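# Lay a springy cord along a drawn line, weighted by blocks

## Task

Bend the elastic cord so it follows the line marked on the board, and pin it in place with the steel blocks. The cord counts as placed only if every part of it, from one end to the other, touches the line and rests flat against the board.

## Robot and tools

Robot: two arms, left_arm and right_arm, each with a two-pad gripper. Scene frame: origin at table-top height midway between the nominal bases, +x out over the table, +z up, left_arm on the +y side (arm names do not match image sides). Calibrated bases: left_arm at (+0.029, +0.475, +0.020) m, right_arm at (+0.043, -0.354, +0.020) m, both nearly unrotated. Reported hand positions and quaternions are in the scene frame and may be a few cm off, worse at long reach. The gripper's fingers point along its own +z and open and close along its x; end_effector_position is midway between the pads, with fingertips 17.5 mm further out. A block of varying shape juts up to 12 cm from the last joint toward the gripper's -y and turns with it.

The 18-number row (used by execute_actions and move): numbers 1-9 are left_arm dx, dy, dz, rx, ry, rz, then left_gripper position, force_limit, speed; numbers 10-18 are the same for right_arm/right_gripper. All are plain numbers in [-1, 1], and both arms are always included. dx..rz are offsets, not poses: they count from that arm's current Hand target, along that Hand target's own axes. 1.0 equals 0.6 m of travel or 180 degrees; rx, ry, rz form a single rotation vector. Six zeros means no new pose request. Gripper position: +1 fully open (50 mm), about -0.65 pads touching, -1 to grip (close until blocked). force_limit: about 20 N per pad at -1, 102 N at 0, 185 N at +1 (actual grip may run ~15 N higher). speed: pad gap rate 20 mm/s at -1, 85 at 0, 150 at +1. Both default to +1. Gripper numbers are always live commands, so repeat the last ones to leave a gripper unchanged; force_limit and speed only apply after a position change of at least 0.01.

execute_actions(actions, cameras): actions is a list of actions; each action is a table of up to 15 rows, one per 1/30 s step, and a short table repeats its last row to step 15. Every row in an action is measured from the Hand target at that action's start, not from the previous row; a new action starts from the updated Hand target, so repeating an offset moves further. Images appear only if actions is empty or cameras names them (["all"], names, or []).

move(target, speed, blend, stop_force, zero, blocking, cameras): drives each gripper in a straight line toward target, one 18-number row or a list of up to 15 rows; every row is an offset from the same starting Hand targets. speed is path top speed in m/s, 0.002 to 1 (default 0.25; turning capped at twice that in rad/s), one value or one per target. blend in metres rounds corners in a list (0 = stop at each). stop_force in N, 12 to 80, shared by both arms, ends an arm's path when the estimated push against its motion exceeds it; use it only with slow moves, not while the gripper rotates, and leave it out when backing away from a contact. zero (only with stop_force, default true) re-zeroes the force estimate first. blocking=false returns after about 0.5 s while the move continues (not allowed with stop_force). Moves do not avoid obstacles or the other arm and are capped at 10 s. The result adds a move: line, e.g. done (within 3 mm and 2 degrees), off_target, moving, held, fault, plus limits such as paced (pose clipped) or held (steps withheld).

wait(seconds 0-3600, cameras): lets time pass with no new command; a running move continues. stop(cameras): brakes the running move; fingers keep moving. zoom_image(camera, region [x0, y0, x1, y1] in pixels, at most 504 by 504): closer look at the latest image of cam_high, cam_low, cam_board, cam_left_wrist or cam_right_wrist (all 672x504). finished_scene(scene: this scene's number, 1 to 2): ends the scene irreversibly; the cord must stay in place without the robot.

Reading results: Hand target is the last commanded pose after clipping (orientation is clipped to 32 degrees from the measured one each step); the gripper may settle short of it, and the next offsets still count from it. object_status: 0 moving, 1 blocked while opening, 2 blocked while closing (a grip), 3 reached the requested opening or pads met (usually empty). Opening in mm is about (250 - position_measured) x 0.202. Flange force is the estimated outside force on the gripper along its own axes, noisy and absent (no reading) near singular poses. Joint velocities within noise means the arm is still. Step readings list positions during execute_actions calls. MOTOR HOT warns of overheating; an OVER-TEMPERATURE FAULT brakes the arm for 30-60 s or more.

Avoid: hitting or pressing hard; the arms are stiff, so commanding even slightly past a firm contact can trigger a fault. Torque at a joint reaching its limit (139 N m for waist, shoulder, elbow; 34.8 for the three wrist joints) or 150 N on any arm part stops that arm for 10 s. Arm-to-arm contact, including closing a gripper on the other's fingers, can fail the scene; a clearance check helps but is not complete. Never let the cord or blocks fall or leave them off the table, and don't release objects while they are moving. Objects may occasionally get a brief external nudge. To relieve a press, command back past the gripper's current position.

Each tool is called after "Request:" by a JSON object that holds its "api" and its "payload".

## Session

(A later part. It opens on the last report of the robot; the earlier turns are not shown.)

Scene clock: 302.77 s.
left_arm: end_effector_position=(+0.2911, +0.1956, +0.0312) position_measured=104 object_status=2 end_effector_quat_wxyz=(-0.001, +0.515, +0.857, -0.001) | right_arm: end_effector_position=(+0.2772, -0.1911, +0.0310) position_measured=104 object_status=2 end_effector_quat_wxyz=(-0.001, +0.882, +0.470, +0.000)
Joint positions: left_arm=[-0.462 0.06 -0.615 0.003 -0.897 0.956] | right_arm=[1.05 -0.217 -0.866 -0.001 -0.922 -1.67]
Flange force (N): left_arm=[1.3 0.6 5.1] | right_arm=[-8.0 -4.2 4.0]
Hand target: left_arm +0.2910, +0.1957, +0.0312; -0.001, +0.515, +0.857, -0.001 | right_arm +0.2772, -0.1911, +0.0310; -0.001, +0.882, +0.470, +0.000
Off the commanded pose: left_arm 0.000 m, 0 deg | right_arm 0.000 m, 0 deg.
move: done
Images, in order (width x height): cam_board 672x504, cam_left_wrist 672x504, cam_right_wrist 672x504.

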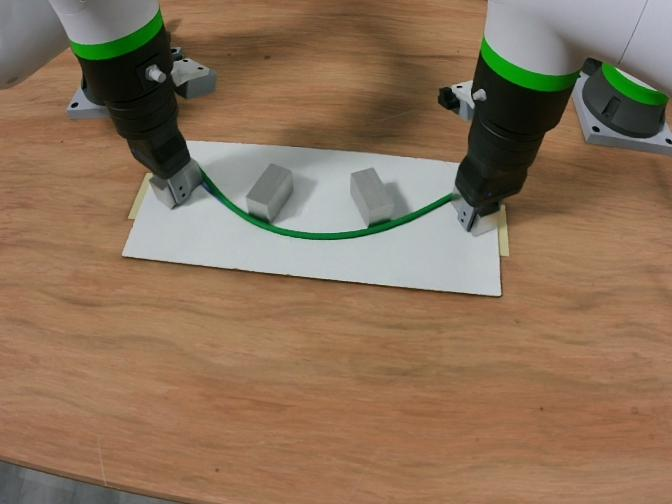

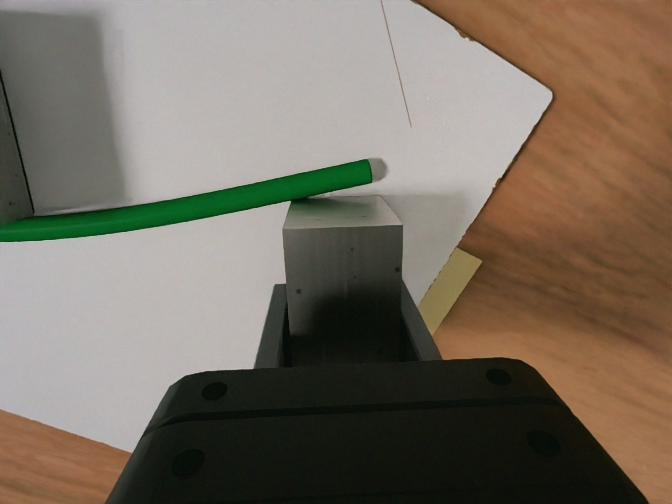

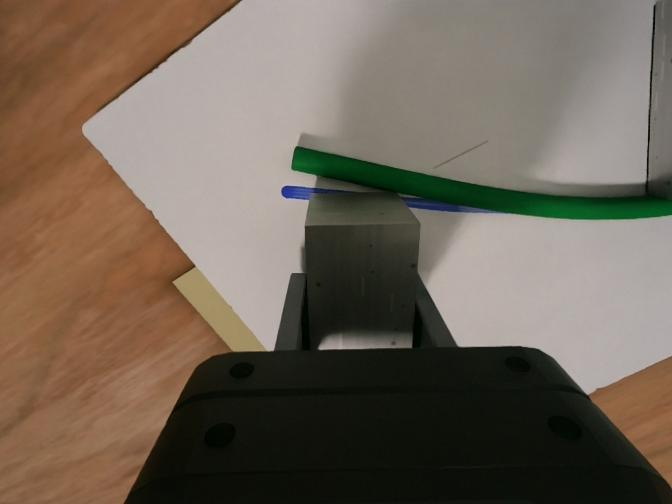

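Request:
{"api": "zoom_image", "payload": {"camera": "cam_left_wrist", "region": [200, 130, 420, 260]}}

Request:
{"api": "zoom_image", "payload": {"camera": "cam_board", "region": [170, 150, 490, 260]}}

Scaled by 2.291.

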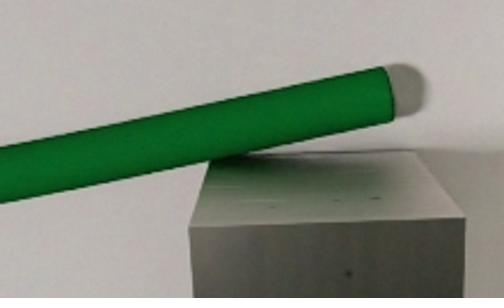

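Scaled by 1.575.

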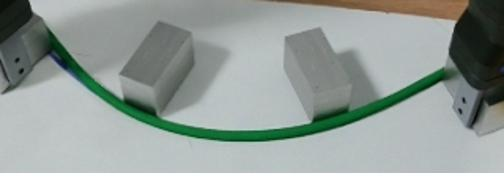

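Request:
{"api": "move", "payload": {"target": [0,0,0,0,0,-0.044,-1,-0.6,-0.5,0,0.0055,0,0,0,0.017,-1,-0.6,-0.5], "speed": 0.02, "cameras": ["cam_left_wrist","cam_right_wrist","cam_board"]}}

Request:
{"api": "zoom_image", "payload": {"camera": "cam_right_wrist", "region": [260, 130, 500, 250]}}

Request:
{"api": "zoom_image", "payload": {"camera": "cam_left_wrist", "region": [200, 130, 420, 260]}}

Scene clock: 318.07 s.
left_arm: end_effector_position=(+0.2910, +0.1957, +0.0312) position_measured=104 object_status=2 end_effector_quat_wxyz=(-0.001, +0.455, +0.890, -0.001) | right_arm: end_effector_position=(+0.2800, -0.1929, +0.0310) position_measured=104 object_status=2 end_effector_quat_wxyz=(-0.001, +0.895, +0.447, +0.000)
Joint positions: left_arm=[-0.462 0.06 -0.615 0.003 -0.897 1.094] | right_arm=[1.038 -0.213 -0.863 -0.001 -0.921 -1.71]
Flange force (N): left_arm=[2.3 0.8 5.0] | right_arm=[-8.4 -4.1 3.9]
Hand target: left_arm +0.2910, +0.1957, +0.0312; -0.001, +0.455, +0.890, -0.001 | right_arm +0.2800, -0.1929, +0.0310; -0.001, +0.895, +0.447, +0.000
Off the commanded pose: left_arm 0.000 m, 0 deg | right_arm 0.000 m, 0 deg.
move: done
Images, in order (width x height): cam_board 672x504, cam_left_wrist 672x504, cam_right_wrist 672x504.

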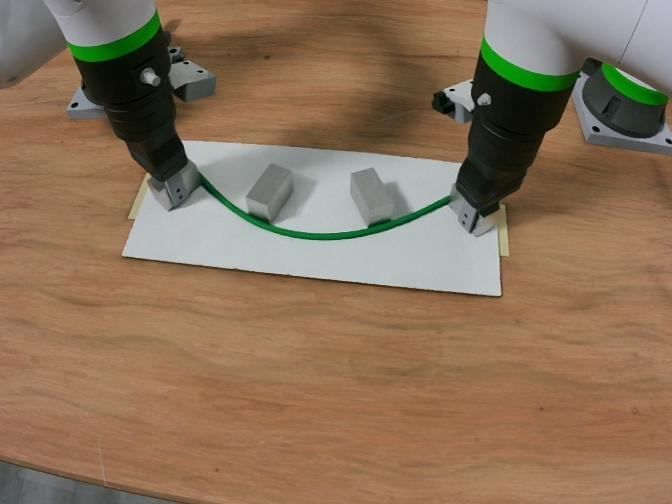

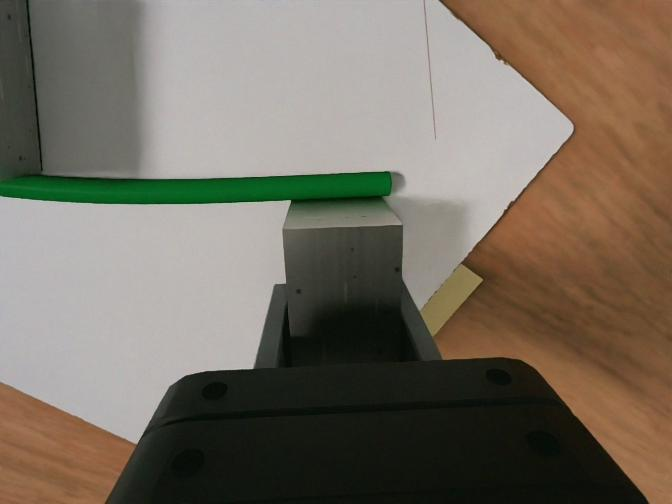

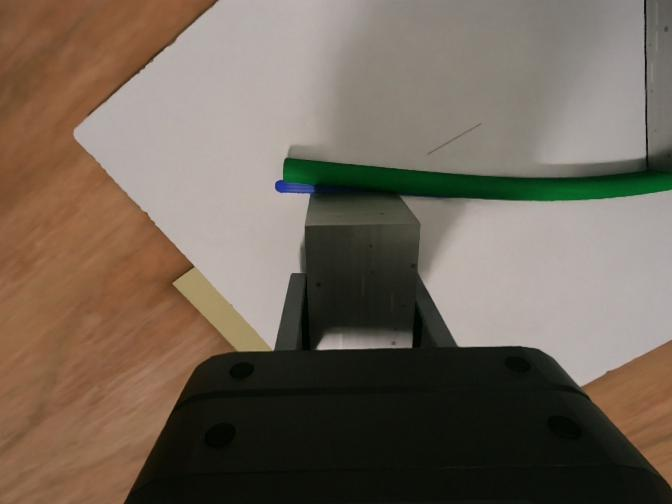

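Scaled by 2.100.

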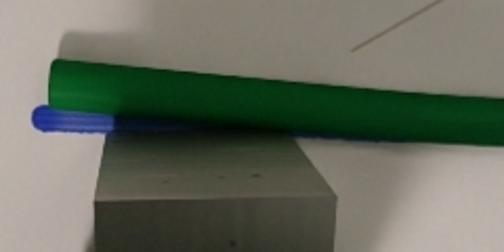

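Scaled by 2.291.

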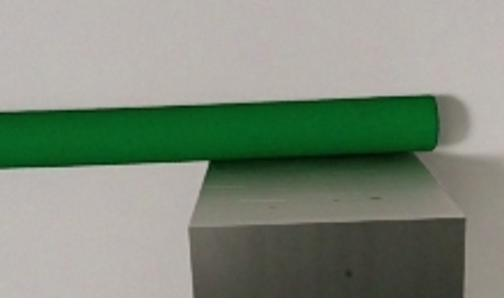

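Request:
{"api": "move", "payload": {"target": [0,0,0,0,0,0,-1,-0.6,-0.5,0,0.004,0,0,0,0.012,-1,-0.6,-0.5], "speed": 0.02, "cameras": ["cam_right_wrist"]}}

Request:
{"api": "zoom_image", "payload": {"camera": "cam_right_wrist", "region": [260, 130, 500, 250]}}

Scene clock: 322.60 s.
left_arm: end_effector_position=(+0.2910, +0.1957, +0.0312) position_measured=104 object_status=2 end_effector_quat_wxyz=(-0.001, +0.455, +0.890, -0.001) | right_arm: end_effector_position=(+0.2819, -0.1943, +0.0310) position_measured=104 object_status=2 end_effector_quat_wxyz=(-0.001, +0.903, +0.430, +0.000)
Joint positions: left_arm=[-0.462 0.06 -0.615 0.003 -0.897 1.094] | right_arm=[1.028 -0.211 -0.861 -0.001 -0.92 -1.739]
Flange force (N): left_arm=[2.5 0.6 4.7] | right_arm=[-8.2 -3.2 3.5]
Hand target: left_arm +0.2910, +0.1957, +0.0312; -0.001, +0.455, +0.890, -0.001 | right_arm +0.2819, -0.1944, +0.0310; -0.001, +0.903, +0.430, +0.000
Off the commanded pose: left_arm 0.000 m, 0 deg | right_arm 0.000 m, 0 deg.
move: done

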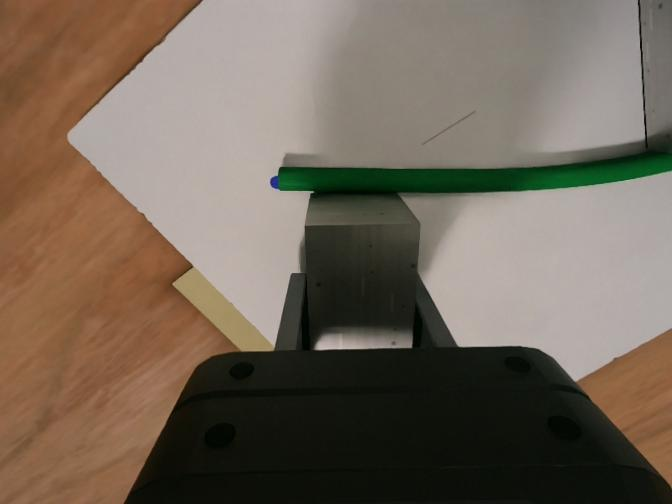

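Scaled by 2.100.

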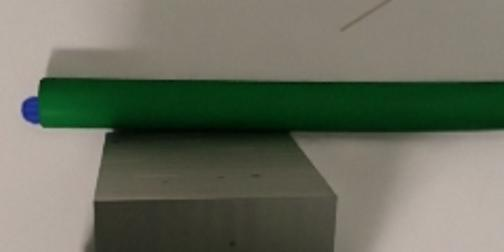

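Request:
{"api": "move", "payload": {"target": [[0,0,0.0011,0,0,0,-1,-0.6,-0.5,0,0,0.0009,0,0,0,-1,-0.6,-0.5],[0,0,0.0011,0,0,0,0.95,-0.6,-0.9,0,0,0.0009,0,0,0,0.95,-0.6,-0.9],[0,0,-0.12,0,0,0,0.95,-0.6,-0.9,0,0,-0.12,0,0,0,0.95,-0.6,-0.9]], "speed": [0.01,0.01,0.08], "cameras": ["cam_left_wrist","cam_right_wrist"]}}

Request:
{"api": "move", "payload": {"target": [-0.2,0.15,-0.05,0,0,0,0.95,-0.6,-0.9,-0.2,0.15,-0.05,0,0,0,0.95,-0.6,-0.9], "cameras": ["cam_board"]}}

Request:
{"api": "zoom_image", "payload": {"camera": "cam_board", "region": [150, 150, 490, 260]}}

Scene clock: 329.23 s.
left_arm: end_effector_position=(+0.2912, +0.1958, +0.1032) position_measured=10 object_status=3 end_effector_quat_wxyz=(-0.001, +0.455, +0.890, -0.001) | right_arm: end_effector_position=(+0.2820, -0.1944, +0.1029) position_measured=10 object_status=3 end_effector_quat_wxyz=(-0.001, +0.903, +0.430, +0.000)
Joint positions: left_arm=[-0.462 -0.053 -0.529 0.003 -1.096 1.094] | right_arm=[1.028 -0.34 -0.757 -0.001 -1.154 -1.739]
Flange force (N): left_arm=[1.5 0.3 -0.3] | right_arm=[-6.3 -2.6 -0.4]
Hand target: left_arm +0.2912, +0.1958, +0.1032; -0.001, +0.455, +0.890, -0.001 | right_arm +0.2819, -0.1944, +0.1030; -0.001, +0.903, +0.430, +0.000
Off the commanded pose: left_arm 0.000 m, 0 deg | right_arm 0.000 m, 0 deg.
move: done

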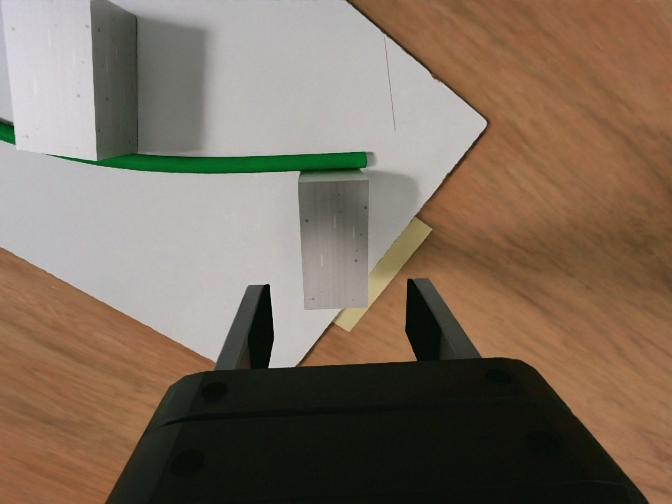

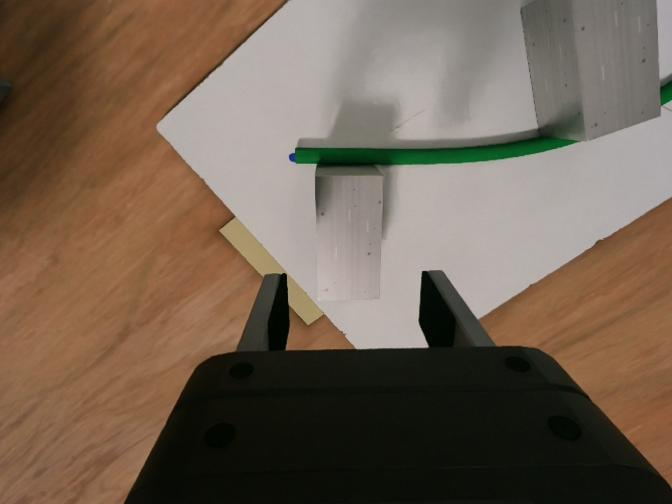

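Scene clock: 330.70 s.
left_arm: end_effector_position=(+0.4345, +0.1513, +0.1330) position_measured=10 object_status=3 end_effector_quat_wxyz=(-0.001, +0.455, +0.890, -0.001) | right_arm: end_effector_position=(+0.2761, -0.3443, +0.1328) position_measured=10 object_status=3 end_effector_quat_wxyz=(-0.001, +0.903, +0.430, +0.000)
Joint positions: left_arm=[-0.412 0.25 -0.119 0.002 -1.203 1.045] | right_arm=[0.602 -0.577 -0.815 -0.001 -1.334 -1.313]
Flange force (N): left_arm=[1.1 0.0 -0.5] | right_arm=[-4.5 -9.0 1.1]
Hand target: left_arm +0.4345, +0.1513, +0.1330; -0.001, +0.455, +0.890, -0.001 | right_arm +0.2761, -0.3443, +0.1328; -0.001, +0.903, +0.430, +0.000
Off the commanded pose: left_arm 0.000 m, 0 deg | right_arm 0.000 m, 0 deg.
move: done

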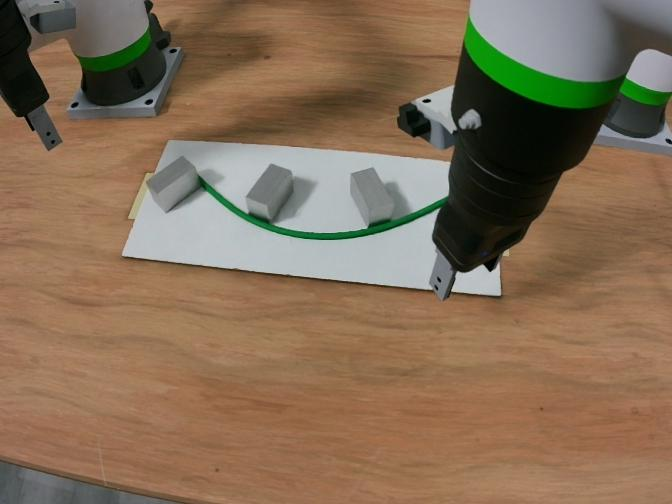

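Scaled by 1.482.

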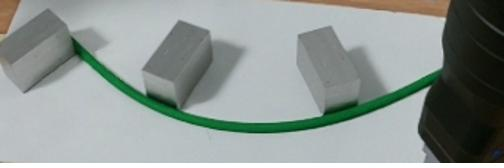

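Request:
{"api": "zoom_image", "payload": {"camera": "cam_board", "region": [190, 170, 350, 250]}}

Request:
{"api": "zoom_image", "payload": {"camera": "cam_board", "region": [310, 180, 450, 250]}}

Scaled by 3.150.

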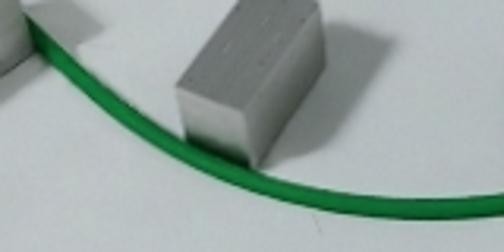

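Scaled by 3.600.

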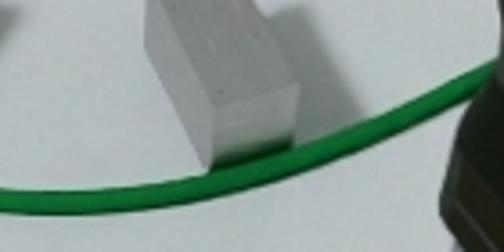

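Perfect coverage.

Request:
{"api": "finished_scene", "payload": {"scene": 1}}

The scene is finished: the task was done.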